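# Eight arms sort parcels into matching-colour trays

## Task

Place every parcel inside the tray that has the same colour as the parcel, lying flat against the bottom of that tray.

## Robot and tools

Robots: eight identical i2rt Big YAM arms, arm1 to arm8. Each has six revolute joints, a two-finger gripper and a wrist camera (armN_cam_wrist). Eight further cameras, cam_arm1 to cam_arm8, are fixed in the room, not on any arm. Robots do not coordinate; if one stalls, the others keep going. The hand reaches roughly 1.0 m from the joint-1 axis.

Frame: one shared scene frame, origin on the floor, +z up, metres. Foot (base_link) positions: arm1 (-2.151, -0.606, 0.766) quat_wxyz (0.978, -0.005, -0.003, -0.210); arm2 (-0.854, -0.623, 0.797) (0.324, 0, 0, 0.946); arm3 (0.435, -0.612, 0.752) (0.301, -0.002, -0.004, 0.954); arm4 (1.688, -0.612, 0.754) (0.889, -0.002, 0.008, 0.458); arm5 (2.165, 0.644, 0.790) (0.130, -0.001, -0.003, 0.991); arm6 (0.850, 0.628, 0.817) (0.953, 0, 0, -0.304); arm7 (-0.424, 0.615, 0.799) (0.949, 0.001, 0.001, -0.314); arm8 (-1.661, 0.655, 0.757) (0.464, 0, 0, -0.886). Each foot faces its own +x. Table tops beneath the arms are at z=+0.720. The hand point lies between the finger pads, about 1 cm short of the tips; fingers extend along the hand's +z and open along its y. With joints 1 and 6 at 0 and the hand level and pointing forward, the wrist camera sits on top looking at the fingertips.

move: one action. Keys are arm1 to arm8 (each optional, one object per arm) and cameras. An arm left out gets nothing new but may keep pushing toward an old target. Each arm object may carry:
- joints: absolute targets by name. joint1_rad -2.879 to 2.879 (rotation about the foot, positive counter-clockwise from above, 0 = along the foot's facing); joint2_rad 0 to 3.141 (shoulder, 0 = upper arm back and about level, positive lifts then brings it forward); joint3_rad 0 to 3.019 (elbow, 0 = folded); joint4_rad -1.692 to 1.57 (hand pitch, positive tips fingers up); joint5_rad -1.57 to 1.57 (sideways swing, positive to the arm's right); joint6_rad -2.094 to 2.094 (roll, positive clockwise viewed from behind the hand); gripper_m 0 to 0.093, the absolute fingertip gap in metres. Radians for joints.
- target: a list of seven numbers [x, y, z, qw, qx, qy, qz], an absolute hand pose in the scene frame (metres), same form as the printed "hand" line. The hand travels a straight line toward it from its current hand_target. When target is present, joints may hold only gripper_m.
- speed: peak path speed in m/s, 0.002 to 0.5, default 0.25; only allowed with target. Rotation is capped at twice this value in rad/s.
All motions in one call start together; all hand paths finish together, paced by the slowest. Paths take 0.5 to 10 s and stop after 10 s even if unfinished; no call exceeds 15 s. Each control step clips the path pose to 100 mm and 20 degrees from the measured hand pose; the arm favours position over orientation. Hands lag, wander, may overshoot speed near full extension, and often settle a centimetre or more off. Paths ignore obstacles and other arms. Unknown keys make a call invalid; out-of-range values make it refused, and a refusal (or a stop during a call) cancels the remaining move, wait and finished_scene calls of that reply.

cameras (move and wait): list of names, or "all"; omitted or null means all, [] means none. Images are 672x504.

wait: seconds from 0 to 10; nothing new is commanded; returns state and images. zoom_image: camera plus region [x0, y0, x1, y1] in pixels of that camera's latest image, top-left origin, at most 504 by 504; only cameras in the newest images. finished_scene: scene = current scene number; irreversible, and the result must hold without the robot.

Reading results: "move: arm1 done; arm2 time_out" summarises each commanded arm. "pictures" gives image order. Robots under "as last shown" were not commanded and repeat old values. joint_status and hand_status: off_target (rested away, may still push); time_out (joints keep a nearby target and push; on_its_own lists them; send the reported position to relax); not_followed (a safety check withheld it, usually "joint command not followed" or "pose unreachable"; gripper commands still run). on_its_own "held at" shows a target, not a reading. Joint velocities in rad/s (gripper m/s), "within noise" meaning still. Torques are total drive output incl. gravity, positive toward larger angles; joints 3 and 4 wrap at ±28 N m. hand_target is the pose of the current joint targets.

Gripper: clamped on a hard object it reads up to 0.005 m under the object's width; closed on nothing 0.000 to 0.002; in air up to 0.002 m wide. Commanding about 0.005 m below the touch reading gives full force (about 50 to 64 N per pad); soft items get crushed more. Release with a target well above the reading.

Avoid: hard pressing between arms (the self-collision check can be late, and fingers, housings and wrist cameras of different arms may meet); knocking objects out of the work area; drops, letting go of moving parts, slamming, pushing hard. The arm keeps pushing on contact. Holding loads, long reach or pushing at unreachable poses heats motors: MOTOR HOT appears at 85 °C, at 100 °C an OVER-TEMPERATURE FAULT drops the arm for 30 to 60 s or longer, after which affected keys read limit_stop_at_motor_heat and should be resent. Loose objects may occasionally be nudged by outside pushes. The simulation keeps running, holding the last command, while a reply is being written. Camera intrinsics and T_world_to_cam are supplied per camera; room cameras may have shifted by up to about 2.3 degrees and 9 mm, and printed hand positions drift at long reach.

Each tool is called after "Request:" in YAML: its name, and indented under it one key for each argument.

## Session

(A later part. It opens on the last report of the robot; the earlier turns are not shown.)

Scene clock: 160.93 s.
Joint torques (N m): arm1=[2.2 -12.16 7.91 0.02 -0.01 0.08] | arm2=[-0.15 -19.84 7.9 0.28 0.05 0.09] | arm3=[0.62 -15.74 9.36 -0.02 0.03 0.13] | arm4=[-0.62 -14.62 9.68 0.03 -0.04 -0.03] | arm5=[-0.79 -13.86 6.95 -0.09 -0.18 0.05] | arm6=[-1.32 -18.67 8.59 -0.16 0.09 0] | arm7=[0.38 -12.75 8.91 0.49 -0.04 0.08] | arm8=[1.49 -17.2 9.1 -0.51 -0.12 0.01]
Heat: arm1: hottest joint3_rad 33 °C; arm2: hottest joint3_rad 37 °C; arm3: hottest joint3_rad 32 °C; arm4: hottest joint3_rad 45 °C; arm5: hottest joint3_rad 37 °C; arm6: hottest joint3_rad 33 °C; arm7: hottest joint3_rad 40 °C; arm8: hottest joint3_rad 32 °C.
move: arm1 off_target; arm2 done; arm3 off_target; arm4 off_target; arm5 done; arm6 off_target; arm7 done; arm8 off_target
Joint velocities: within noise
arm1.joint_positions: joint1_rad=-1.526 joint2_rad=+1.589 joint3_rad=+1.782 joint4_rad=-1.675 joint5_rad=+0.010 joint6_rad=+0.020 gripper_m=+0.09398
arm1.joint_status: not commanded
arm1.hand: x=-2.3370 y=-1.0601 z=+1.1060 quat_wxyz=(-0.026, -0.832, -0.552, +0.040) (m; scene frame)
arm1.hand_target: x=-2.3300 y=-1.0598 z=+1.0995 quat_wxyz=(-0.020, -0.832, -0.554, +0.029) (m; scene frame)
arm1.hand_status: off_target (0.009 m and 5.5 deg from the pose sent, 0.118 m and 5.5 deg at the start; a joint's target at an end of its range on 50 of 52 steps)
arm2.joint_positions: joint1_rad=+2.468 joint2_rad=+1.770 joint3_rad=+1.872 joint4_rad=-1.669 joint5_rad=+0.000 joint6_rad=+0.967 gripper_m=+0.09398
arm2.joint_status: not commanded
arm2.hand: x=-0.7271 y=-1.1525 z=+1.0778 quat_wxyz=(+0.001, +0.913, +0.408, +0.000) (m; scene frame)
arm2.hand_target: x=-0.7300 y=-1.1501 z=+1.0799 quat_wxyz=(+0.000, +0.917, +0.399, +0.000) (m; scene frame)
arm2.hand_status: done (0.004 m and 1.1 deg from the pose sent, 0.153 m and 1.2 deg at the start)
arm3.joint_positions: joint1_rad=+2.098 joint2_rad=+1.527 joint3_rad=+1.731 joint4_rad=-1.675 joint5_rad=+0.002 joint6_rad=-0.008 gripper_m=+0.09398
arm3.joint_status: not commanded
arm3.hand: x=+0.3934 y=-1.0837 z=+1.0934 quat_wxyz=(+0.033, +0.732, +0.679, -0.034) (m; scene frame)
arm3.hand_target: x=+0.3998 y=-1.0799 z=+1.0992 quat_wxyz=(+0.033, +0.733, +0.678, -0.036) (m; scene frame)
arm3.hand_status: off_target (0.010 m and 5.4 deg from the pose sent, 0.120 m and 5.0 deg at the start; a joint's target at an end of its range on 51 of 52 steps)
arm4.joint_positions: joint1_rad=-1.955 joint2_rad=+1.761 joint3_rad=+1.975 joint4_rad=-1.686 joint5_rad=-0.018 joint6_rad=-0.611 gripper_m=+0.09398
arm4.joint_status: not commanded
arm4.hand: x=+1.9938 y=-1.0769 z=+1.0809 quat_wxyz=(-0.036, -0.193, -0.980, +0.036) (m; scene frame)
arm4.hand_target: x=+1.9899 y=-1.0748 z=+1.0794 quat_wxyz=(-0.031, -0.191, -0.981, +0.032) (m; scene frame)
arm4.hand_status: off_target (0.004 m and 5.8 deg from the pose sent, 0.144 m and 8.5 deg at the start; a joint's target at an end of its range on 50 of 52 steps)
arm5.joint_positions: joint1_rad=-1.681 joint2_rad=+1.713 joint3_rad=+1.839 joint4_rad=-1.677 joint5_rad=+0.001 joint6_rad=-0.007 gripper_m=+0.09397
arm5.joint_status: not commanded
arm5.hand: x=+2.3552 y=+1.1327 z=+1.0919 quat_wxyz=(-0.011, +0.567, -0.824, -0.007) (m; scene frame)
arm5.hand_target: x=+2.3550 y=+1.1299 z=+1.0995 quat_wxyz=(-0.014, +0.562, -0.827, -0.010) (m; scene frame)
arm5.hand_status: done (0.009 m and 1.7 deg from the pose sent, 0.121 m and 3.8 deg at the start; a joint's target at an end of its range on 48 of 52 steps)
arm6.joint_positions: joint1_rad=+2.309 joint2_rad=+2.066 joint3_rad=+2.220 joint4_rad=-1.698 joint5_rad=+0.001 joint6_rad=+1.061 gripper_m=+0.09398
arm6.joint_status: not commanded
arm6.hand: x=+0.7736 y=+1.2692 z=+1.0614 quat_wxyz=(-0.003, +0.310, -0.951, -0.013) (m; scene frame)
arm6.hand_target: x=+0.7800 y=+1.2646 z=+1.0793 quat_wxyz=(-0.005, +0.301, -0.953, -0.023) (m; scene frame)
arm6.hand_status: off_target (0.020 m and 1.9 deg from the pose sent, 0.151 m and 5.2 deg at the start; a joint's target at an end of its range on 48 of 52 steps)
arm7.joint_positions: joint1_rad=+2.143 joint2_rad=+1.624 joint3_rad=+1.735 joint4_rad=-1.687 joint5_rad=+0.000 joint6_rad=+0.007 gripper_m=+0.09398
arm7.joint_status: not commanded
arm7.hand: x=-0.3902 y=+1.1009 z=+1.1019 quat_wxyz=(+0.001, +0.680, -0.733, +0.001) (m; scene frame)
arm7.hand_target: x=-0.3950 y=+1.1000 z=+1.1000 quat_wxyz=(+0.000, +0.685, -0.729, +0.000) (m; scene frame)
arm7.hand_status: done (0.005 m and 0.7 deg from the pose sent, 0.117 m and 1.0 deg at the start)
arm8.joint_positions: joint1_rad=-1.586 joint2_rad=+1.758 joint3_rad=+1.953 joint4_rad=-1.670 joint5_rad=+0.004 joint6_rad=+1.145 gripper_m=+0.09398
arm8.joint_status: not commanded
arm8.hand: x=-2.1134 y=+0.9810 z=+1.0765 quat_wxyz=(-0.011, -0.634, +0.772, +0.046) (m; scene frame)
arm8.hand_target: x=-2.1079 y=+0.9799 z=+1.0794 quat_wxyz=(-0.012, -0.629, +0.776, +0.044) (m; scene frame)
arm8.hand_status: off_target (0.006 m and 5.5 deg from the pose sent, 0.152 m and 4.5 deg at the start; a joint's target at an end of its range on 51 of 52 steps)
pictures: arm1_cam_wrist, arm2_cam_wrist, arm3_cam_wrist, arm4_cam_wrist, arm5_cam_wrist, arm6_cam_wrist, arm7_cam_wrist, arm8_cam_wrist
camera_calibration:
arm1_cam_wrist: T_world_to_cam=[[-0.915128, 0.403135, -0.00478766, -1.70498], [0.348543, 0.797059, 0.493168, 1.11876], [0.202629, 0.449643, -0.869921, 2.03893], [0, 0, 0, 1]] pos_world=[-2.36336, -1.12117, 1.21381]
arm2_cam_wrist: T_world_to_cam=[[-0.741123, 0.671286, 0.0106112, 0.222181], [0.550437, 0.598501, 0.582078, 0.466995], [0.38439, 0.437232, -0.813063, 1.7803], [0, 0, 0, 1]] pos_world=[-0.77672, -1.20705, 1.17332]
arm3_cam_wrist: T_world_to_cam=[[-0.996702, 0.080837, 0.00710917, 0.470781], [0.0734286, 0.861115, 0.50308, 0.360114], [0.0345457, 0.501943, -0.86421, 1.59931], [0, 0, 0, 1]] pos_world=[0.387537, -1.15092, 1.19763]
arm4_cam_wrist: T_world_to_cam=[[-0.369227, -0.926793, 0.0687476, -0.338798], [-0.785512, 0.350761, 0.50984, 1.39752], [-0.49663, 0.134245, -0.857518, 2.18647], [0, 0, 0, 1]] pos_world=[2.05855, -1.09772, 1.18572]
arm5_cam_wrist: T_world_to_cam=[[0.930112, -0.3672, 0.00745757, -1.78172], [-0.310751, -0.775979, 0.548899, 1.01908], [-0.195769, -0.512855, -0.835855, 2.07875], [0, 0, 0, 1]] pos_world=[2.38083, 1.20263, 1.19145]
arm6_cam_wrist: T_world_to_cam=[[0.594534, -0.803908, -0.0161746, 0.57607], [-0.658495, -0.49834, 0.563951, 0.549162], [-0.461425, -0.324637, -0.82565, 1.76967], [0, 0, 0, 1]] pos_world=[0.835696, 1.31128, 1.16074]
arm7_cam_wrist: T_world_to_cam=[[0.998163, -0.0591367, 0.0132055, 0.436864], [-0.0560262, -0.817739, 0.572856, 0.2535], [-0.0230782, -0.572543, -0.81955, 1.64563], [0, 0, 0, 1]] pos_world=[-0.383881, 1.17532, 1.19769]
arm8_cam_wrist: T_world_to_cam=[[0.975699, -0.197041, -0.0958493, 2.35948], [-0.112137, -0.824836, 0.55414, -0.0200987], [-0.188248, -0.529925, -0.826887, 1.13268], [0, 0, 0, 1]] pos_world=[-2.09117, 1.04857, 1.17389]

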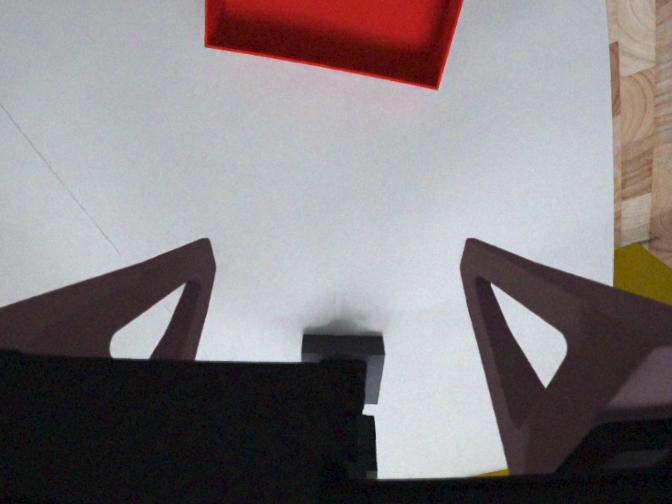

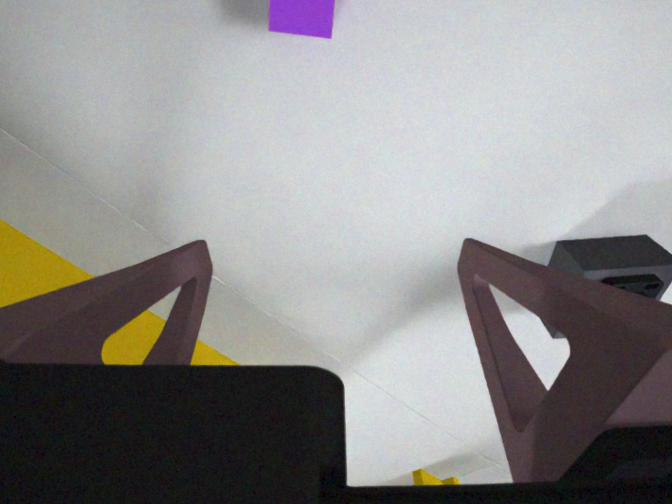

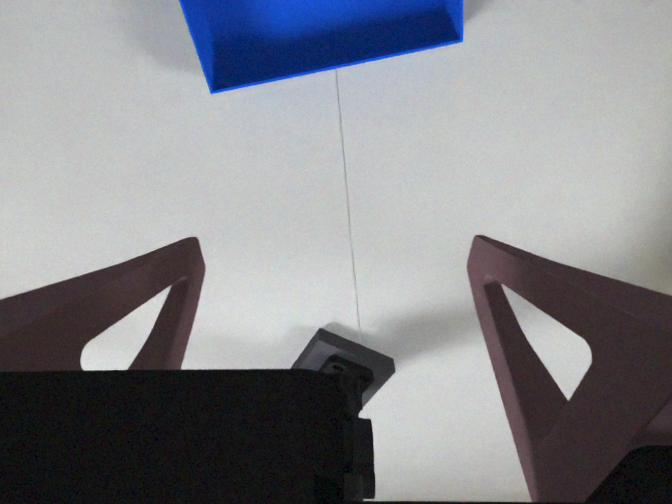

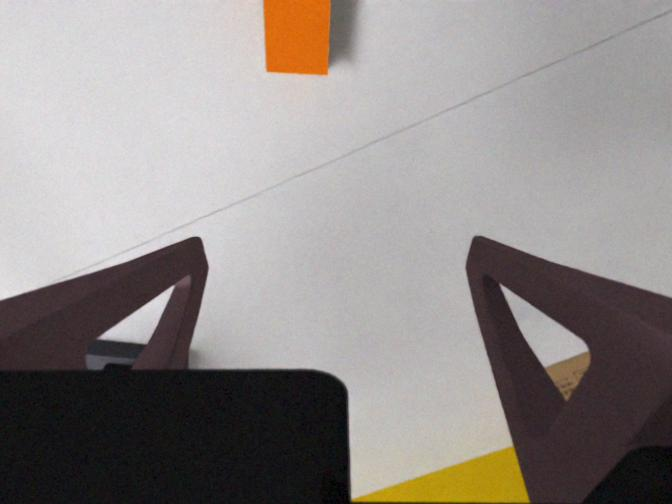

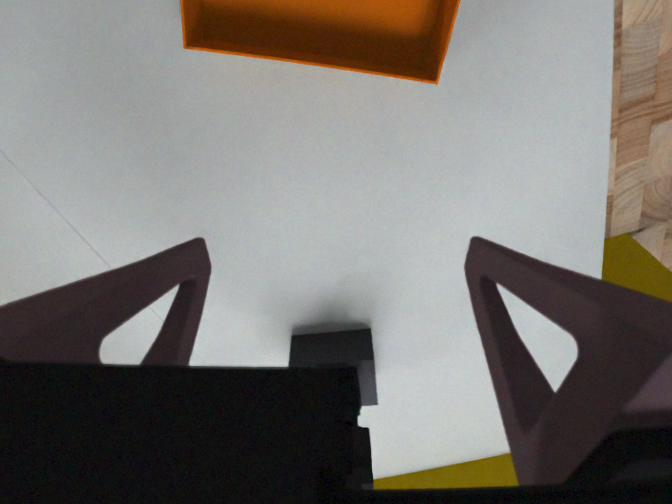

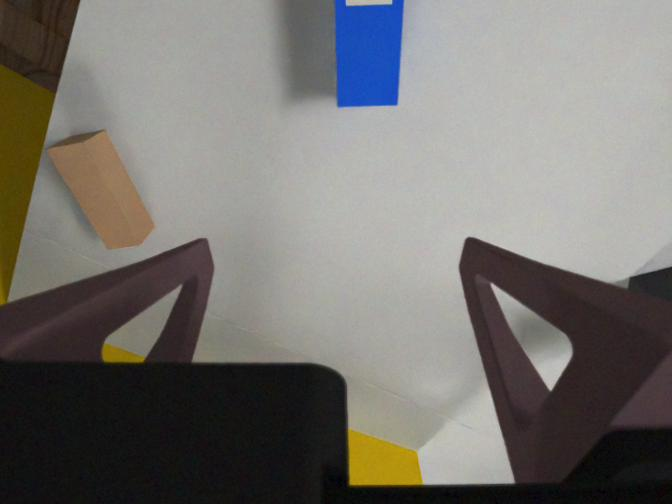

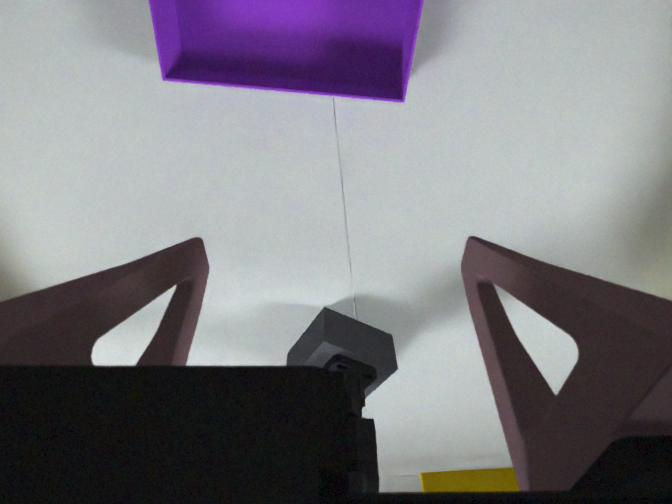

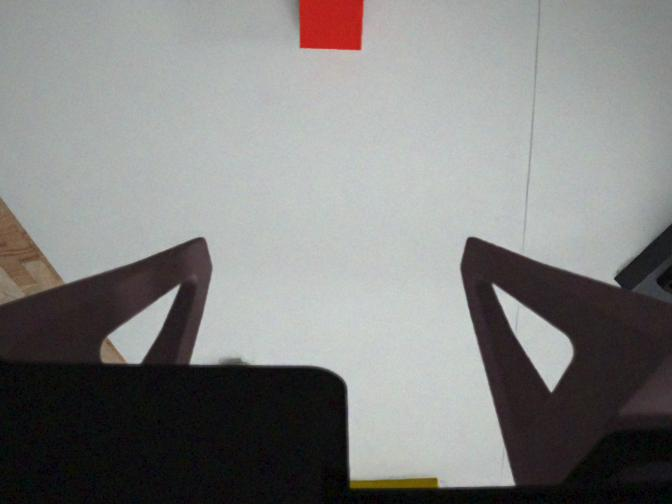

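Request:
move:
  arm2: {"target":[-0.832,-1.29,0.9,0,0.935,0.354,0]}
  arm4: {"target":[2.143,-1.134,0.9,0,0.211,0.977,0]}
  arm6: {"target":[0.893,1.33,0.9,0,0.328,-0.945,0]}
  arm8: {"target":[-2.10,1.146,0.9,0,0.6246,-0.781,0]}
  arm1: {"target":[-2.43,-1.3,1.08,0,0.832,0.554,0]}
  arm3: {"target":[0.38,-1.34,1.08,0,0.734,0.679,0]}
  arm5: {"target":[2.44,1.37,1.08,0,0.562,-0.827,0]}
  arm7: {"target":[-0.38,1.35,1.08,0,0.685,-0.729,0]}
  cameras: ["arm1_cam_wrist","arm2_cam_wrist","arm3_cam_wrist","arm4_cam_wrist","arm5_cam_wrist","arm6_cam_wrist","arm7_cam_wrist","arm8_cam_wrist"]

Scene clock: 220.90 s.
Joint torques (N m): arm1=[1.44 -20.31 12.29 0.5 0.02 -0.04] | arm2=[0.38 -24.18 11.84 0.55 0.05 -0.2] | arm3=[0.5 -24 14.04 0.38 0.04 0.07] | arm4=[0.56 -18.08 15.3 -0.31 -0.13 0.11] | arm5=[0.15 -21.19 10.11 0.54 -0.09 0.07] | arm6=[-0.91 -18.84 12.48 0.36 0.13 -0.18] | arm7=[0.5 -18.43 15.38 0.02 -0.03 0.08] | arm8=[1.96 -20.42 14.02 -0.24 0.05 -0.09]
Heat: arm1: hottest joint3_rad 34 °C; arm2: hottest joint3_rad 33 °C; arm3: hottest joint2_rad 31 °C; arm4: hottest joint3_rad 41 °C; arm5: hottest joint3_rad 36 °C; arm6: hottest joint2_rad 38 °C; arm7: hottest joint3_rad 38 °C; arm8: hottest joint2_rad 36 °C.
move: arm1 off_target; arm2 off_target; arm3 off_target; arm4 off_target; arm5 off_target; arm6 off_target; arm7 off_target; arm8 off_target
Joint velocities: within noise
arm1.joint_positions: joint1_rad=-1.526 joint2_rad=+2.277 joint3_rad=+2.704 joint4_rad=-1.678 joint5_rad=+0.010 joint6_rad=+0.020 gripper_m=+0.09398
arm1.joint_status: not commanded
arm1.hand: x=-2.4298 y=-1.2937 z=+1.0713 quat_wxyz=(-0.092, -0.823, -0.544, +0.135) (m; scene frame)
arm1.hand_target: x=-2.4294 y=-1.2989 z=+1.0792 quat_wxyz=(-0.100, -0.819, -0.546, +0.145) (m; scene frame)
arm1.hand_status: off_target (0.011 m and 18.8 deg from the pose sent, 0.259 m and 5.5 deg at the start; a joint's target at an end of its range on 65 of 65 steps)
arm2.joint_positions: joint1_rad=+2.264 joint2_rad=+2.151 joint3_rad=+1.955 joint4_rad=-1.420 joint5_rad=+0.000 joint6_rad=+0.896 gripper_m=+0.09398
arm2.joint_status: not commanded
arm2.hand: x=-0.8338 y=-1.2724 z=+0.8865 quat_wxyz=(-0.022, +0.938, +0.346, +0.007) (m; scene frame)
arm2.hand_target: x=-0.8321 y=-1.2890 z=+0.9004 quat_wxyz=(+0.000, +0.935, +0.354, +0.000) (m; scene frame)
arm2.hand_status: off_target (0.022 m and 2.8 deg from the pose sent, 0.248 m and 6.7 deg at the start)
arm3.joint_positions: joint1_rad=+2.098 joint2_rad=+2.200 joint3_rad=+2.604 joint4_rad=-1.678 joint5_rad=+0.004 joint6_rad=-0.008 gripper_m=+0.09398
arm3.joint_status: not commanded
arm3.hand: x=+0.3725 y=-1.3337 z=+1.0590 quat_wxyz=(+0.098, +0.726, +0.672, -0.107) (m; scene frame)
arm3.hand_target: x=+0.3801 y=-1.3382 z=+1.0791 quat_wxyz=(+0.113, +0.723, +0.670, -0.123) (m; scene frame)
arm3.hand_status: off_target (0.023 m and 16.7 deg from the pose sent, 0.257 m and 5.4 deg at the start; a joint's target at an end of its range on 65 of 65 steps)
arm4.joint_positions: joint1_rad=-1.823 joint2_rad=+2.212 joint3_rad=+2.195 joint4_rad=-1.576 joint5_rad=-0.015 joint6_rad=-0.443 gripper_m=+0.09398
arm4.joint_status: not commanded
arm4.hand: x=+2.1284 y=-1.1284 z=+0.8946 quat_wxyz=(+0.009, -0.212, -0.977, -0.007) (m; scene frame)
arm4.hand_target: x=+2.1425 y=-1.1333 z=+0.9000 quat_wxyz=(-0.001, -0.211, -0.977, +0.000) (m; scene frame)
arm4.hand_status: off_target (0.017 m and 1.3 deg from the pose sent, 0.241 m and 6.2 deg at the start)
arm5.joint_positions: joint1_rad=-1.679 joint2_rad=+2.412 joint3_rad=+2.852 joint4_rad=-1.680 joint5_rad=+0.001 joint6_rad=+0.003 gripper_m=+0.09397
arm5.joint_status: not commanded
arm5.hand: x=+2.4438 y=+1.3649 z=+1.0584 quat_wxyz=(-0.139, +0.556, -0.814, -0.095) (m; scene frame)
arm5.hand_target: x=+2.4394 y=+1.3682 z=+1.0794 quat_wxyz=(-0.157, +0.553, -0.811, -0.108) (m; scene frame)
arm5.hand_status: off_target (0.023 m and 19.4 deg from the pose sent, 0.252 m and 1.7 deg at the start; a joint's target at an end of its range on 65 of 65 steps)
arm6.joint_positions: joint1_rad=+2.133 joint2_rad=+2.290 joint3_rad=+2.125 joint4_rad=-1.470 joint5_rad=+0.000 joint6_rad=+0.852 gripper_m=+0.09398
arm6.joint_status: not commanded
arm6.hand: x=+0.8886 y=+1.3105 z=+0.8796 quat_wxyz=(+0.012, +0.325, -0.945, +0.030) (m; scene frame)
arm6.hand_target: x=+0.8929 y=+1.3285 z=+0.9006 quat_wxyz=(+0.000, +0.328, -0.945, +0.000) (m; scene frame)
arm6.hand_status: off_target (0.029 m and 3.7 deg from the pose sent, 0.210 m and 2.7 deg at the start)
arm7.joint_positions: joint1_rad=+2.143 joint2_rad=+2.270 joint3_rad=+2.607 joint4_rad=-1.696 joint5_rad=+0.000 joint6_rad=+0.007 gripper_m=+0.09398
arm7.joint_status: not commanded
arm7.hand: x=-0.3740 y=+1.3422 z=+1.0635 quat_wxyz=(-0.078, +0.676, -0.729, -0.074) (m; scene frame)
arm7.hand_target: x=-0.3801 y=+1.3483 z=+1.0792 quat_wxyz=(-0.092, +0.679, -0.723, -0.086) (m; scene frame)
arm7.hand_status: off_target (0.019 m and 12.3 deg from the pose sent, 0.250 m and 0.7 deg at the start; a joint's target at an end of its range on 52 of 65 steps)
arm8.joint_positions: joint1_rad=-1.805 joint2_rad=+2.103 joint3_rad=+1.988 joint4_rad=-1.491 joint5_rad=-0.001 joint6_rad=+0.961 gripper_m=+0.09398
arm8.joint_status: not commanded
arm8.hand: x=-2.0900 y=+1.1348 z=+0.8895 quat_wxyz=(+0.000, -0.621, +0.784, -0.018) (m; scene frame)
arm8.hand_target: x=-2.0995 y=+1.1454 z=+0.9001 quat_wxyz=(+0.000, -0.625, +0.781, +0.000) (m; scene frame)
arm8.hand_status: off_target (0.018 m and 2.1 deg from the pose sent, 0.242 m and 5.7 deg at the start)
pictures: arm1_cam_wrist, arm2_cam_wrist, arm3_cam_wrist, arm4_cam_wrist, arm5_cam_wrist, arm6_cam_wrist, arm7_cam_wrist, arm8_cam_wrist
camera_calibration:
arm1_cam_wrist: T_world_to_cam=[[-0.915108, 0.402992, -0.0132305, -1.68698], [0.383545, 0.880131, 0.279754, 1.77557], [0.124383, 0.250931, -0.959981, 1.78191], [0, 0, 0, 1]] pos_world=[-2.44642, -1.33003, 1.19155]
arm2_cam_wrist: T_world_to_cam=[[-0.645397, 0.762247, 0.0494129, 0.386754], [0.626185, 0.490927, 0.605709, 0.614248], [0.437442, 0.421864, -0.794151, 1.72617], [0, 0, 0, 1]] pos_world=[-0.890121, -1.32456, 0.979673]
arm3_cam_wrist: T_world_to_cam=[[-0.996422, 0.0840714, 0.00866433, 0.472939], [0.0823367, 0.942473, 0.323984, 0.889115], [0.0190719, 0.323538, -0.946023, 1.55024], [0, 0, 0, 1]] pos_world=[0.368474, -1.37929, 1.17441]
arm4_cam_wrist: T_world_to_cam=[[-0.402131, -0.915579, 0.00244543, -0.18204], [-0.733696, 0.323842, 0.597341, 1.3974], [-0.547704, 0.238415, -0.801984, 2.27707], [0, 0, 0, 1]] pos_world=[2.19922, -1.1621, 0.991891]
arm5_cam_wrist: T_world_to_cam=[[0.927023, -0.374996, 0.00257389, -1.75522], [-0.362142, -0.893423, 0.2658, 1.83078], [-0.0973741, -0.247334, -0.964025, 1.71996], [0, 0, 0, 1]] pos_world=[2.45761, 1.40286, 1.17598]
arm6_cam_wrist: T_world_to_cam=[[0.621332, -0.781647, 0.054542, 0.422832], [-0.641166, -0.467182, 0.608808, 0.652317], [-0.450392, -0.413243, -0.79144, 1.76228], [0, 0, 0, 1]] pos_world=[0.949239, 1.3635, 0.974538]
arm7_cam_wrist: T_world_to_cam=[[0.997949, -0.0623147, 0.0146325, 0.438098], [-0.0631673, -0.921777, 0.382541, 0.813072], [-0.0103501, -0.382681, -0.923823, 1.61357], [0, 0, 0, 1]] pos_world=[-0.36914, 1.39425, 1.17321]
arm8_cam_wrist: T_world_to_cam=[[0.972134, -0.233687, 0.018574, 2.28137], [-0.196395, -0.76861, 0.608825, -0.0755113], [-0.127998, -0.595508, -0.793087, 1.23421], [0, 0, 0, 1]] pos_world=[-2.07465, 1.21007, 0.982438]

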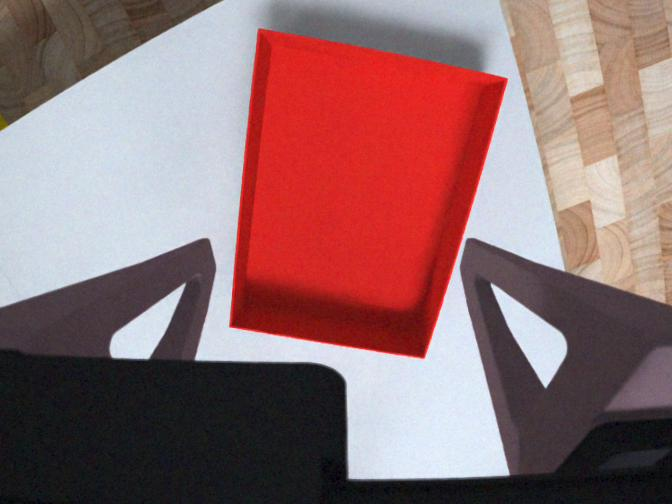

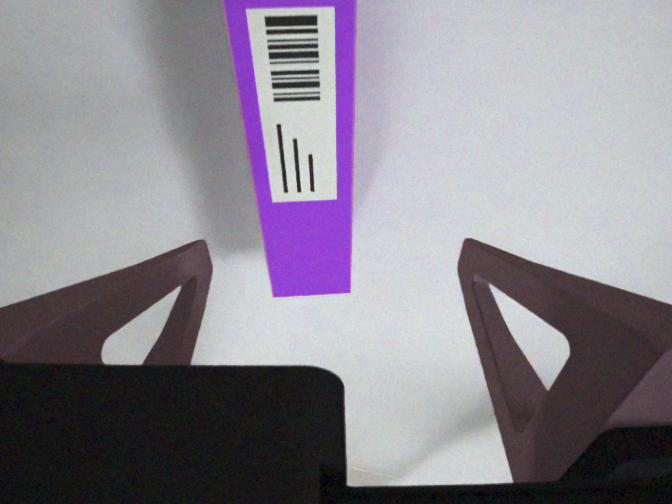

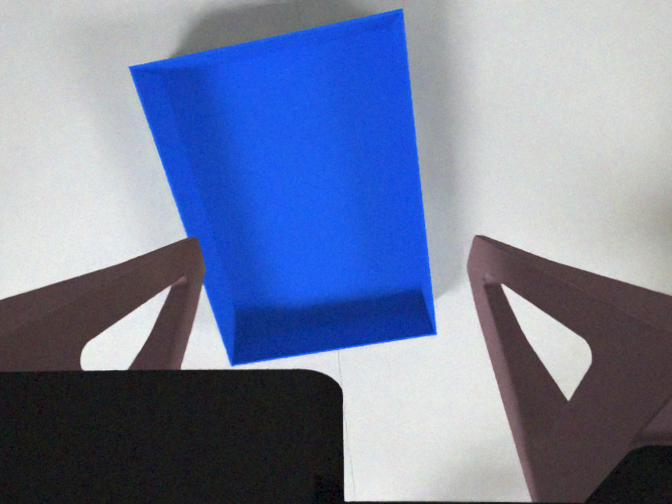

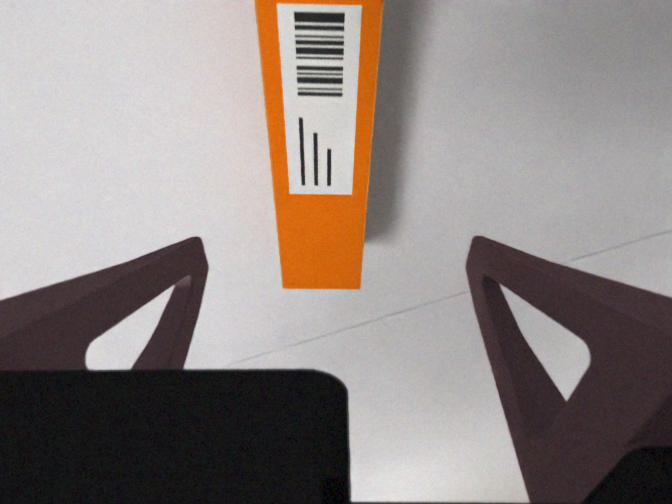

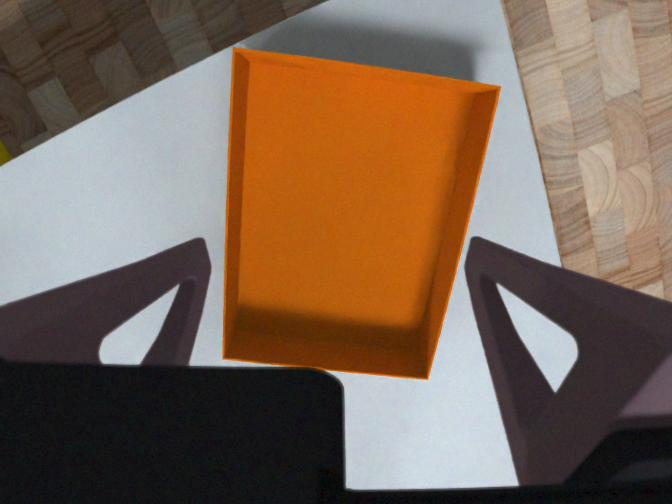

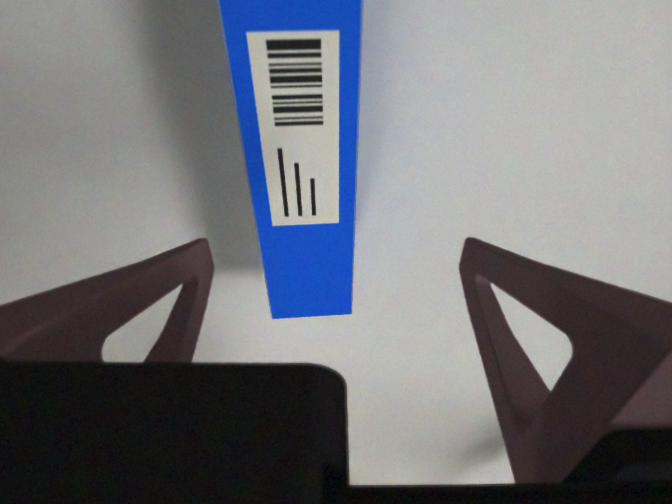

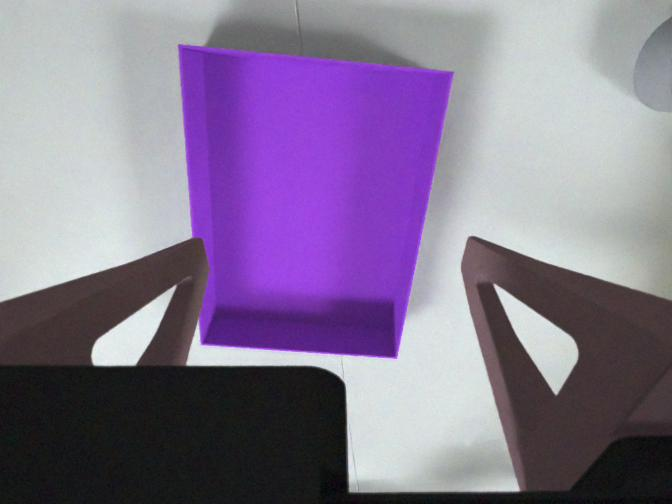

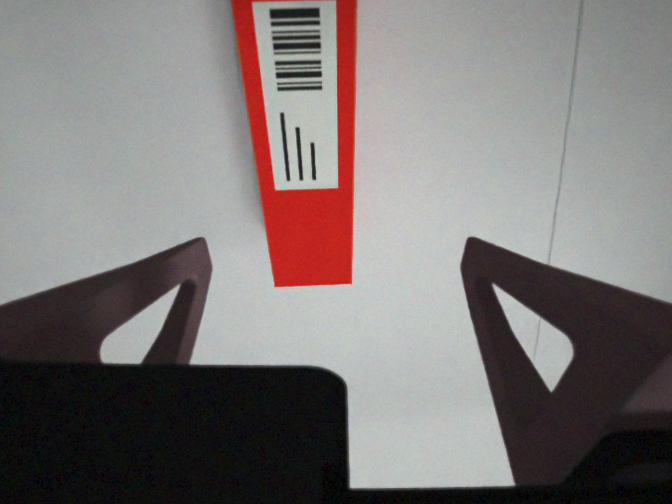

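Request:
move:
  arm2: {"target":[-0.833,-1.307,0.76,0,0.9354,0.3535,0],"speed":0.12}
  arm4: {"target":[2.157,-1.135,0.755,0,0.211,0.977,0],"speed":0.12}
  arm6: {"target":[0.888,1.345,0.767,0,0.33,-0.944,0],"speed":0.12}
  arm8: {"target":[-2.115,1.163,0.759,0,0.6293,-0.777,0],"speed":0.12}
  cameras: ["arm2_cam_wrist","arm4_cam_wrist","arm6_cam_wrist","arm8_cam_wrist"]

Scene clock: 311.43 s.
Joint torques (N m): arm1=[1.9 -20.31 12.19 0.55 -0.02 -0.02] | arm2=[0.15 -25.17 7.62 0.91 0.04 -0.2] | arm3=[0.32 -23.88 14.02 0.39 0.03 0.08] | arm4=[0.97 -19.14 9.85 0.76 -0.11 0.12] | arm5=[-0.21 -20.95 9.99 0.66 -0.14 0.06] | arm6=[-0.32 -18.9 8.62 0.54 0.11 -0.14] | arm7=[0.5 -18.43 15.38 0.01 -0.03 0.08] | arm8=[2.08 -21.42 9.46 0.27 0.03 -0.12]
Heat: arm1: hottest joint3_rad 43 °C; arm2: hottest joint2_rad 40 °C; arm3: hottest joint2_rad 34 °C; arm4: hottest joint3_rad 47 °C; arm5: hottest joint3_rad 39 °C; arm6: hottest joint3_rad 40 °C; arm7: hottest joint3_rad 53 °C; arm8: hottest joint2_rad 43 °C.
move: arm2 done; arm4 off_target; arm6 done; arm8 off_target
Joint velocities: within noise
arm1, arm3, arm5, arm7: as last shown
arm2.joint_positions: joint1_rad=+2.264 joint2_rad=+2.322 joint3_rad=+1.929 joint4_rad=-1.183 joint5_rad=+0.000 joint6_rad=+0.895 gripper_m=+0.09398
arm2.joint_status: not commanded
arm2.hand: x=-0.8329 y=-1.3042 z=+0.7653 quat_wxyz=(-0.003, +0.938, +0.347, +0.001) (m; scene frame)
arm2.hand_target: x=-0.8331 y=-1.3070 z=+0.7600 quat_wxyz=(+0.000, +0.936, +0.353, +0.000) (m; scene frame)
arm2.hand_status: done (0.006 m and 0.9 deg from the pose sent, 0.131 m and 2.8 deg at the start)
arm3.hand_target: x=+0.3801 y=-1.3382 z=+1.0791 quat_wxyz=(+0.114, +0.723, +0.670, -0.123) (m; scene frame)
arm4.joint_positions: joint1_rad=-1.811 joint2_rad=+2.323 joint3_rad=+2.067 joint4_rad=-1.303 joint5_rad=-0.015 joint6_rad=-0.426 gripper_m=+0.09398
arm4.joint_status: not commanded
arm4.hand: x=+2.1483 y=-1.1422 z=+0.7715 quat_wxyz=(-0.005, -0.215, -0.977, +0.004) (m; scene frame)
arm4.hand_target: x=+2.1565 y=-1.1347 z=+0.7551 quat_wxyz=(+0.000, -0.211, -0.977, +0.000) (m; scene frame)
arm4.hand_status: off_target (0.020 m and 0.8 deg from the pose sent, 0.143 m and 1.3 deg at the start)
arm5.hand_target: x=+2.4394 y=+1.3682 z=+1.0794 quat_wxyz=(-0.157, +0.552, -0.812, -0.108) (m; scene frame)
arm6.joint_positions: joint1_rad=+2.133 joint2_rad=+2.441 joint3_rad=+2.106 joint4_rad=-1.250 joint5_rad=+0.000 joint6_rad=+0.852 gripper_m=+0.09398
arm6.joint_status: not commanded
arm6.hand: x=+0.8902 y=+1.3392 z=+0.7683 quat_wxyz=(+0.003, +0.326, -0.945, +0.007) (m; scene frame)
arm6.hand_target: x=+0.8880 y=+1.3449 z=+0.7670 quat_wxyz=(+0.000, +0.330, -0.944, +0.000) (m; scene frame)
arm6.hand_status: done (0.006 m and 1.0 deg from the pose sent, 0.118 m and 3.7 deg at the start)
arm8.joint_positions: joint1_rad=-1.805 joint2_rad=+2.257 joint3_rad=+1.942 joint4_rad=-1.246 joint5_rad=-0.001 joint6_rad=+0.948 gripper_m=+0.09398
arm8.joint_status: not commanded
arm8.hand: x=-2.1143 y=+1.1619 z=+0.7732 quat_wxyz=(-0.001, -0.626, +0.780, +0.004) (m; scene frame)
arm8.hand_target: x=-2.1148 y=+1.1627 z=+0.7592 quat_wxyz=(+0.000, -0.629, +0.777, +0.000) (m; scene frame)
arm8.hand_status: off_target (0.014 m and 0.7 deg from the pose sent, 0.136 m and 2.4 deg at the start)
pictures: arm2_cam_wrist, arm4_cam_wrist, arm6_cam_wrist, arm8_cam_wrist
camera_calibration:
arm2_cam_wrist: T_world_to_cam=[[-0.646321, 0.762867, 0.0174371, 0.442102], [0.624809, 0.51596, 0.586003, 0.749211], [0.438045, 0.389641, -0.810121, 1.61359], [0, 0, 0, 1]] pos_world=[-0.889198, -1.35255, 0.860453]
arm4_cam_wrist: T_world_to_cam=[[-0.406754, -0.913373, 0.017338, -0.185334], [-0.74501, 0.34264, 0.572327, 1.55507], [-0.528689, 0.219879, -0.819842, 2.14433], [0, 0, 0, 1]] pos_world=[2.21684, -1.1736, 0.871213]
arm6_cam_wrist: T_world_to_cam=[[0.621523, -0.783195, 0.0177706, 0.480516], [-0.642601, -0.496714, 0.583386, 0.794869], [-0.448078, -0.374007, -0.812001, 1.6479], [0, 0, 0, 1]] pos_world=[0.950518, 1.38748, 0.86584]
arm8_cam_wrist: T_world_to_cam=[[0.974991, -0.221453, -0.0187275, 2.33421], [-0.168386, -0.791086, 0.588073, 0.112687], [-0.145046, -0.570212, -0.808591, 1.10159], [0, 0, 0, 1]] pos_world=[-2.09707, 1.2342, 0.868179]

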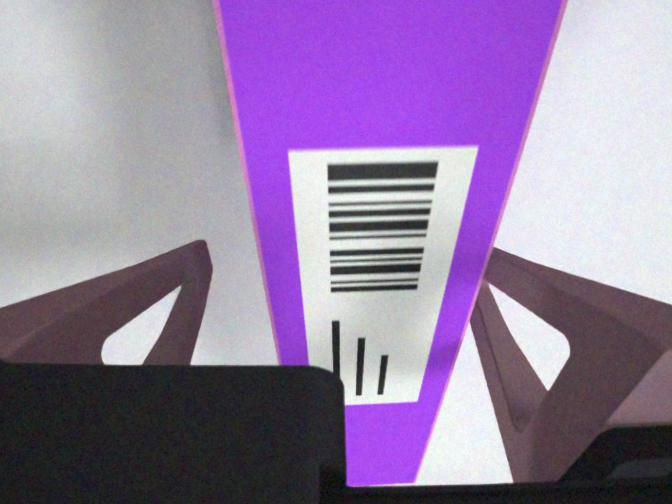

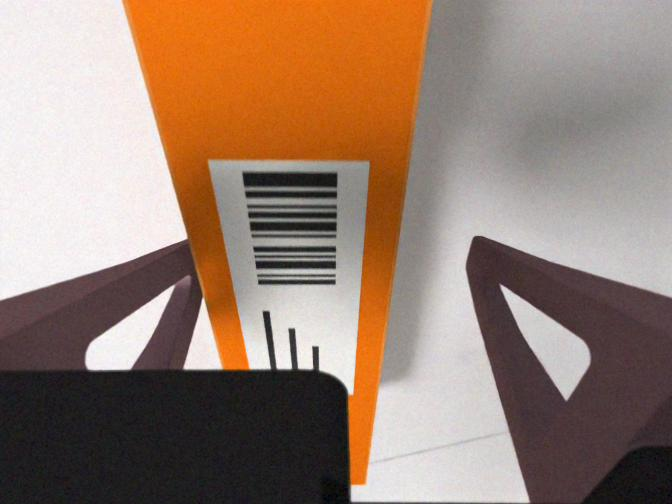

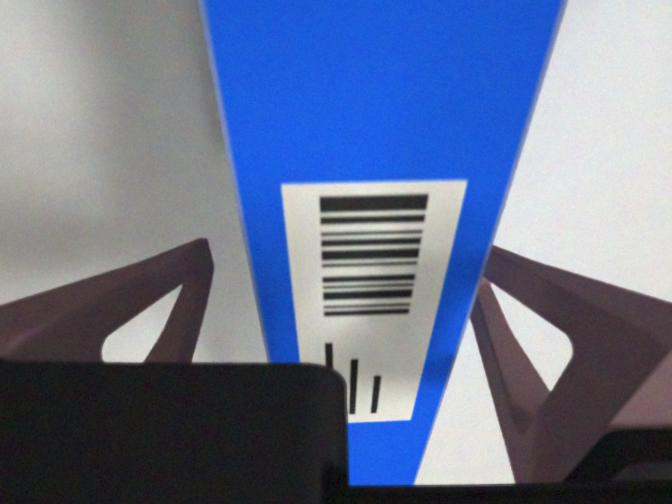

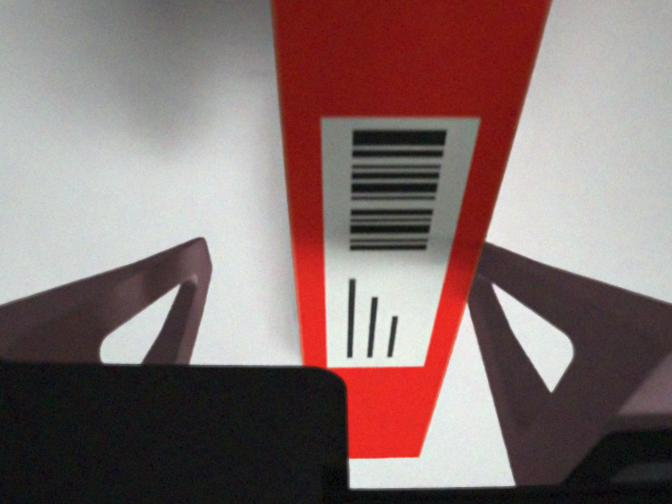

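Request:
move:
  arm2: {"target":[-0.8395,-1.299,0.80,0,0.9354,0.3535,0],"speed":0.12}
  arm4: {"target":[2.159,-1.126,0.80,0,0.211,0.977,0],"speed":0.12}
  arm6: {"target":[0.893,1.338,0.80,0,0.33,-0.944,0],"speed":0.12}
  arm8: {"target":[-2.099,1.1595,0.80,0,0.6293,-0.777,0],"speed":0.12}
  cameras: ["arm2_cam_wrist","arm4_cam_wrist","arm6_cam_wrist","arm8_cam_wrist"]

Scene clock: 335.40 s.
Joint torques (N m): arm1=[1.44 -20.72 12.3 0.62 0.04 -0.04] | arm2=[-0.32 -27.22 7.51 0.1 0.04 -0.21] | arm3=[0.56 -23.77 14.05 0.36 0.04 0.07] | arm4=[0.85 -22.18 11.67 -0.34 -0.13 0.12] | arm5=[-0.32 -21.36 9.96 0.59 -0.11 0.06] | arm6=[-0.91 -22.36 7.92 -0.24 0.12 -0.17] | arm7=[0.5 -18.32 15.42 -0.01 -0.04 0.08] | arm8=[1.26 -24.82 8.73 -0.55 0.05 -0.1]
Heat: arm1: hottest joint3_rad 44 °C; arm2: hottest joint3_rad 38 °C; arm3: hottest joint2_rad 35 °C; arm4: hottest joint3_rad 45 °C; arm5: hottest joint3_rad 40 °C; arm6: hottest joint2_rad 40 °C; arm7: hottest joint3_rad 54 °C; arm8: hottest joint2_rad 43 °C.
move: arm2 done; arm4 off_target; arm6 off_target; arm8 off_target
Joint velocities: within noise
arm1, arm3, arm5, arm7: as last shown
arm2.joint_positions: joint1_rad=+2.260 joint2_rad=+2.278 joint3_rad=+1.924 joint4_rad=-1.215 joint5_rad=+0.000 joint6_rad=+0.885 gripper_m=+0.09398
arm2.joint_status: not commanded
arm2.hand: x=-0.8350 y=-1.3007 z=+0.7925 quat_wxyz=(+0.000, +0.937, +0.350, +0.000) (m; scene frame)
arm2.hand_target: x=-0.8394 y=-1.2991 z=+0.7999 quat_wxyz=(+0.000, +0.935, +0.353, +0.000) (m; scene frame)
arm2.hand_status: done (0.009 m and 0.5 deg from the pose sent, 0.036 m and 0.9 deg at the start)
arm4.joint_positions: joint1_rad=-1.800 joint2_rad=+2.313 joint3_rad=+2.067 joint4_rad=-1.356 joint5_rad=-0.015 joint6_rad=-0.417 gripper_m=+0.09398
arm4.joint_status: not commanded
arm4.hand: x=+2.1464 y=-1.1280 z=+0.7782 quat_wxyz=(+0.013, -0.214, -0.977, -0.009) (m; scene frame)
arm4.hand_target: x=+2.1587 y=-1.1258 z=+0.8000 quat_wxyz=(+0.000, -0.211, -0.977, +0.000) (m; scene frame)
arm4.hand_status: off_target (0.025 m and 1.8 deg from the pose sent, 0.034 m and 0.8 deg at the start)
arm5.hand_target: x=+2.4394 y=+1.3682 z=+1.0794 quat_wxyz=(-0.157, +0.553, -0.811, -0.108) (m; scene frame)
arm6.joint_positions: joint1_rad=+2.133 joint2_rad=+2.433 joint3_rad=+2.096 joint4_rad=-1.268 joint5_rad=+0.000 joint6_rad=+0.848 gripper_m=+0.09398
arm6.joint_status: not commanded
arm6.hand: x=+0.8898 y=+1.3331 z=+0.7709 quat_wxyz=(+0.006, +0.327, -0.945, +0.015) (m; scene frame)
arm6.hand_target: x=+0.8930 y=+1.3379 z=+0.7996 quat_wxyz=(+0.000, +0.330, -0.944, +0.000) (m; scene frame)
arm6.hand_status: off_target (0.030 m and 1.9 deg from the pose sent, 0.032 m and 1.0 deg at the start)
arm8.joint_positions: joint1_rad=-1.812 joint2_rad=+2.229 joint3_rad=+1.926 joint4_rad=-1.278 joint5_rad=-0.001 joint6_rad=+0.934 gripper_m=+0.09398
arm8.joint_status: not commanded
arm8.hand: x=-2.1042 y=+1.1571 z=+0.7861 quat_wxyz=(-0.001, -0.629, +0.777, -0.005) (m; scene frame)
arm8.hand_target: x=-2.0990 y=+1.1595 z=+0.7999 quat_wxyz=(+0.000, -0.629, +0.777, +0.000) (m; scene frame)
arm8.hand_status: off_target (0.015 m and 0.6 deg from the pose sent, 0.031 m and 0.7 deg at the start)
pictures: arm2_cam_wrist, arm4_cam_wrist, arm6_cam_wrist, arm8_cam_wrist
camera_calibration:
arm2_cam_wrist: T_world_to_cam=[[-0.650969, 0.758998, 0.0126643, 0.432402], [0.621515, 0.523327, 0.582966, 0.742103], [0.435843, 0.387364, -0.812398, 1.63213], [0, 0, 0, 1]] pos_world=[-0.891101, -1.34878, 0.887846]
arm4_cam_wrist: T_world_to_cam=[[-0.405733, -0.913991, -0.000830746, -0.162072], [-0.728528, 0.322854, 0.604162, 1.46244], [-0.551931, 0.245734, -0.796861, 2.20683], [0, 0, 0, 1]] pos_world=[2.21769, -1.16258, 0.874853]
arm6_cam_wrist: T_world_to_cam=[[0.624236, -0.780616, 0.0310959, 0.459763], [-0.640277, -0.488393, 0.592889, 0.769594], [-0.447632, -0.390013, -0.804683, 1.66289], [0, 0, 0, 1]] pos_world=[0.950115, 1.38331, 0.867518]
arm8_cam_wrist: T_world_to_cam=[[0.976794, -0.214152, -0.0035789, 2.30699], [-0.169721, -0.784112, 0.596962, 0.0851876], [-0.130647, -0.582501, -0.802262, 1.1503], [0, 0, 0, 1]] pos_world=[-2.08872, 1.2309, 0.880247]

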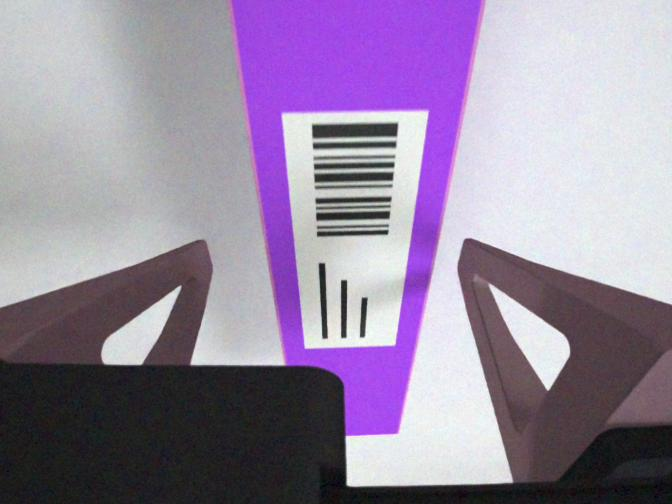

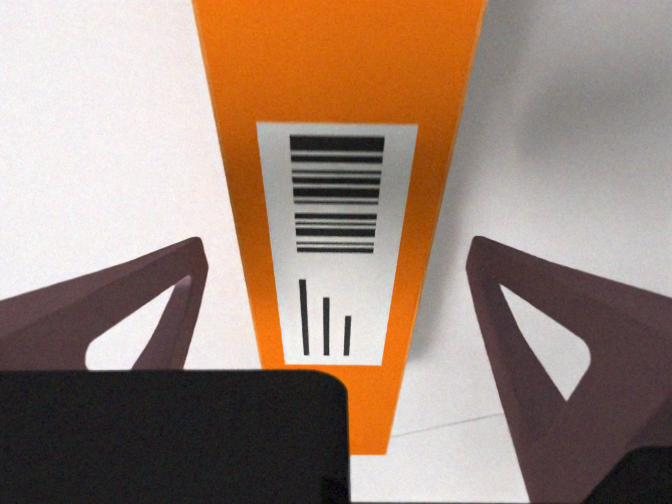

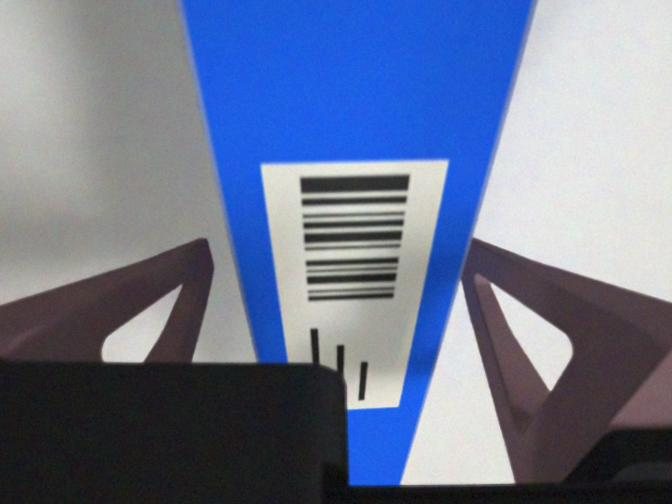

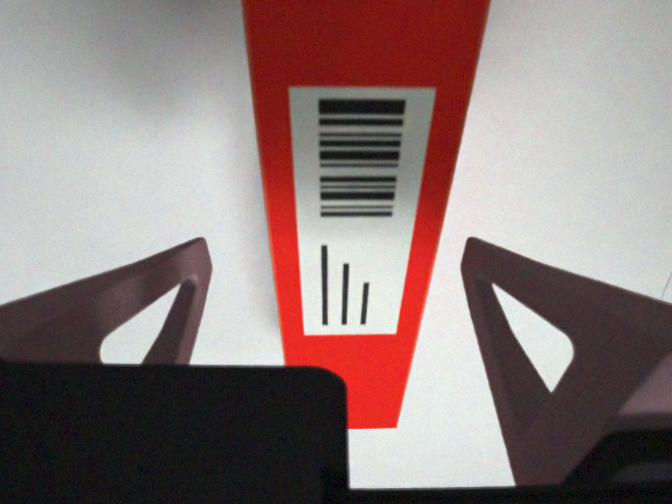

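Request:
move:
  arm2: {"target":[-0.8395,-1.299,0.738,0,0.9354,0.3535,0],"speed":0.1}
  arm4: {"target":[2.159,-1.126,0.731,0,0.211,0.977,0],"speed":0.1}
  arm6: {"target":[0.896,1.334,0.739,0,0.33,-0.944,0],"speed":0.1}
  arm8: {"target":[-2.099,1.1595,0.734,0,0.6293,-0.777,0],"speed":0.1}
  cameras: ["arm2_cam_wrist","arm4_cam_wrist","arm6_cam_wrist","arm8_cam_wrist"]

Scene clock: 344.47 s.
Joint torques (N m): arm1=[1.79 -20.37 12.18 0.54 -0.03 -0.04] | arm2=[-0.32 -25.29 7.42 0.92 0.04 -0.2] | arm3=[0.44 -23.94 14.02 0.36 0.03 0.08] | arm4=[0.97 -18.78 9.32 0.77 -0.11 0.12] | arm5=[-0.38 -21.19 9.99 0.54 -0.12 0.04] | arm6=[-1.32 -18.02 7.75 0.58 0.11 -0.17] | arm7=[0.5 -18.26 15.41 0.02 -0.03 0.08] | arm8=[1.2 -20.78 8.65 0.24 0.05 -0.11]
Heat: arm1: hottest joint3_rad 44 °C; arm2: hottest joint2_rad 39 °C; arm3: hottest joint2_rad 35 °C; arm4: hottest joint3_rad 45 °C; arm5: hottest joint3_rad 40 °C; arm6: hottest joint2_rad 39 °C; arm7: hottest joint3_rad 55 °C; arm8: hottest joint2_rad 44 °C.
move: arm2 done; arm4 off_target; arm6 off_target; arm8 off_target
Joint velocities: within noise
arm1, arm3, arm5, arm7: as last shown
arm2.joint_positions: joint1_rad=+2.260 joint2_rad=+2.328 joint3_rad=+1.878 joint4_rad=-1.124 joint5_rad=+0.000 joint6_rad=+0.885 gripper_m=+0.09398
arm2.joint_status: not commanded
arm2.hand: x=-0.8352 y=-1.2970 z=+0.7435 quat_wxyz=(-0.002, +0.937, +0.350, +0.000) (m; scene frame)
arm2.hand_target: x=-0.8394 y=-1.2990 z=+0.7382 quat_wxyz=(+0.000, +0.935, +0.354, +0.000) (m; scene frame)
arm2.hand_status: done (0.007 m and 0.5 deg from the pose sent, 0.055 m and 0.5 deg at the start)
arm4.joint_positions: joint1_rad=-1.800 joint2_rad=+2.326 joint3_rad=+2.019 joint4_rad=-1.243 joint5_rad=-0.015 joint6_rad=-0.415 gripper_m=+0.09398
arm4.joint_status: not commanded
arm4.hand: x=+2.1521 y=-1.1352 z=+0.7513 quat_wxyz=(-0.008, -0.215, -0.977, +0.006) (m; scene frame)
arm4.hand_target: x=+2.1584 y=-1.1257 z=+0.7312 quat_wxyz=(+0.000, -0.211, -0.977, +0.000) (m; scene frame)
arm4.hand_status: off_target (0.023 m and 1.2 deg from the pose sent, 0.049 m and 1.8 deg at the start)
arm6.joint_positions: joint1_rad=+2.133 joint2_rad=+2.435 joint3_rad=+2.038 joint4_rad=-1.173 joint5_rad=+0.000 joint6_rad=+0.843 gripper_m=+0.09398
arm6.joint_status: not commanded
arm6.hand: x=+0.8898 y=+1.3335 z=+0.7484 quat_wxyz=(+0.000, +0.330, -0.944, +0.000) (m; scene frame)
arm6.hand_target: x=+0.8959 y=+1.3337 z=+0.7390 quat_wxyz=(+0.000, +0.330, -0.944, +0.000) (m; scene frame)
arm6.hand_status: off_target (0.011 m and 0.0 deg from the pose sent, 0.032 m and 1.9 deg at the start)
arm8.joint_positions: joint1_rad=-1.812 joint2_rad=+2.244 joint3_rad=+1.860 joint4_rad=-1.168 joint5_rad=-0.001 joint6_rad=+0.934 gripper_m=+0.09398
arm8.joint_status: not commanded
arm8.hand: x=-2.1043 y=+1.1571 z=+0.7520 quat_wxyz=(-0.001, -0.629, +0.777, +0.009) (m; scene frame)
arm8.hand_target: x=-2.0986 y=+1.1590 z=+0.7342 quat_wxyz=(+0.000, -0.629, +0.777, +0.000) (m; scene frame)
arm8.hand_status: off_target (0.019 m and 1.0 deg from the pose sent, 0.052 m and 0.6 deg at the start)
pictures: arm2_cam_wrist, arm4_cam_wrist, arm6_cam_wrist, arm8_cam_wrist
camera_calibration:
arm2_cam_wrist: T_world_to_cam=[[-0.651256, 0.758678, 0.016519, 0.426623], [0.621399, 0.520667, 0.585465, 0.763365], [0.435579, 0.391552, -0.81053, 1.59483], [0, 0, 0, 1]] pos_world=[-0.891186, -1.34559, 0.838683]
arm4_cam_wrist: T_world_to_cam=[[-0.406741, -0.913314, 0.0204772, -0.179375], [-0.748065, 0.345847, 0.566381, 1.58173], [-0.524366, 0.215052, -0.823889, 2.1165], [0, 0, 0, 1]] pos_world=[2.2201, -1.16602, 0.851575]
arm6_cam_wrist: T_world_to_cam=[[0.628061, -0.77814, 0.00607735, 0.472781], [-0.63884, -0.511137, 0.574998, 0.825595], [-0.444322, -0.365016, -0.818132, 1.61871], [0, 0, 0, 1]] pos_world=[0.949717, 1.38074, 0.846732]
arm8_cam_wrist: T_world_to_cam=[[0.976612, -0.2135, -0.0254376, 2.32222], [-0.158842, -0.796156, 0.583871, 0.152223], [-0.144909, -0.566174, -0.811448, 1.08096], [0, 0, 0, 1]] pos_world=[-2.08709, 1.229, 0.847334]

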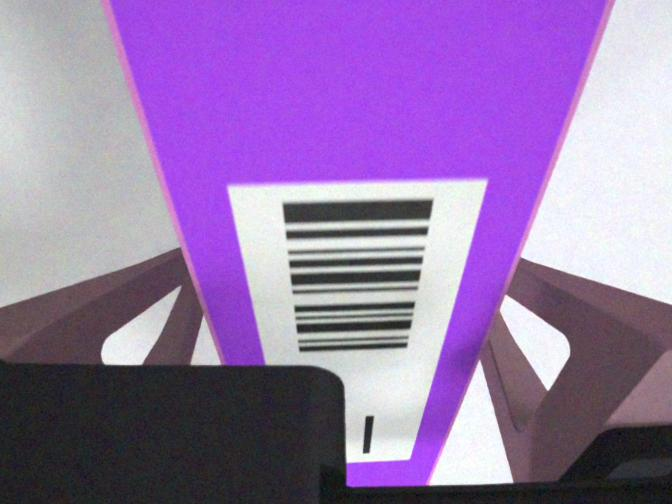

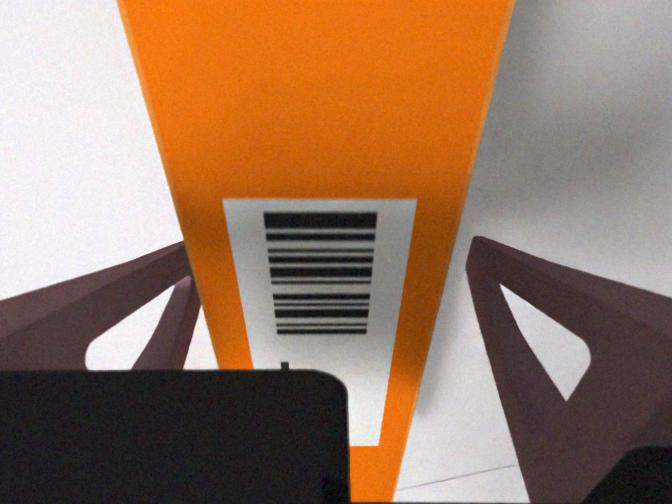

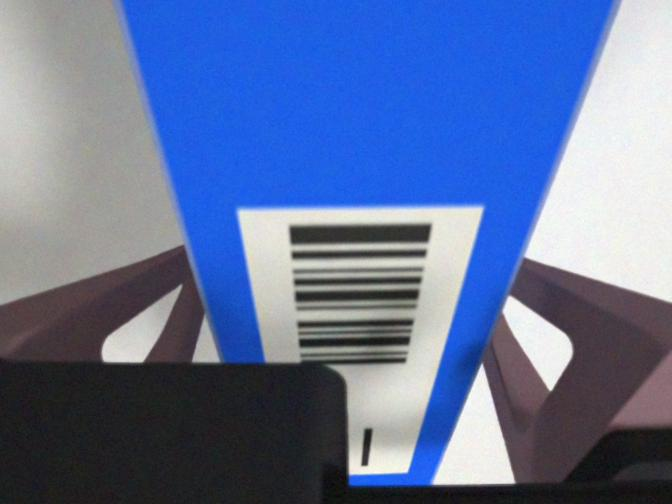

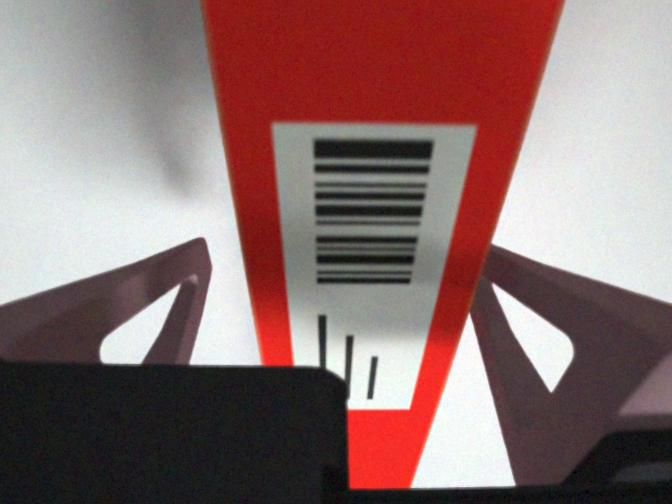

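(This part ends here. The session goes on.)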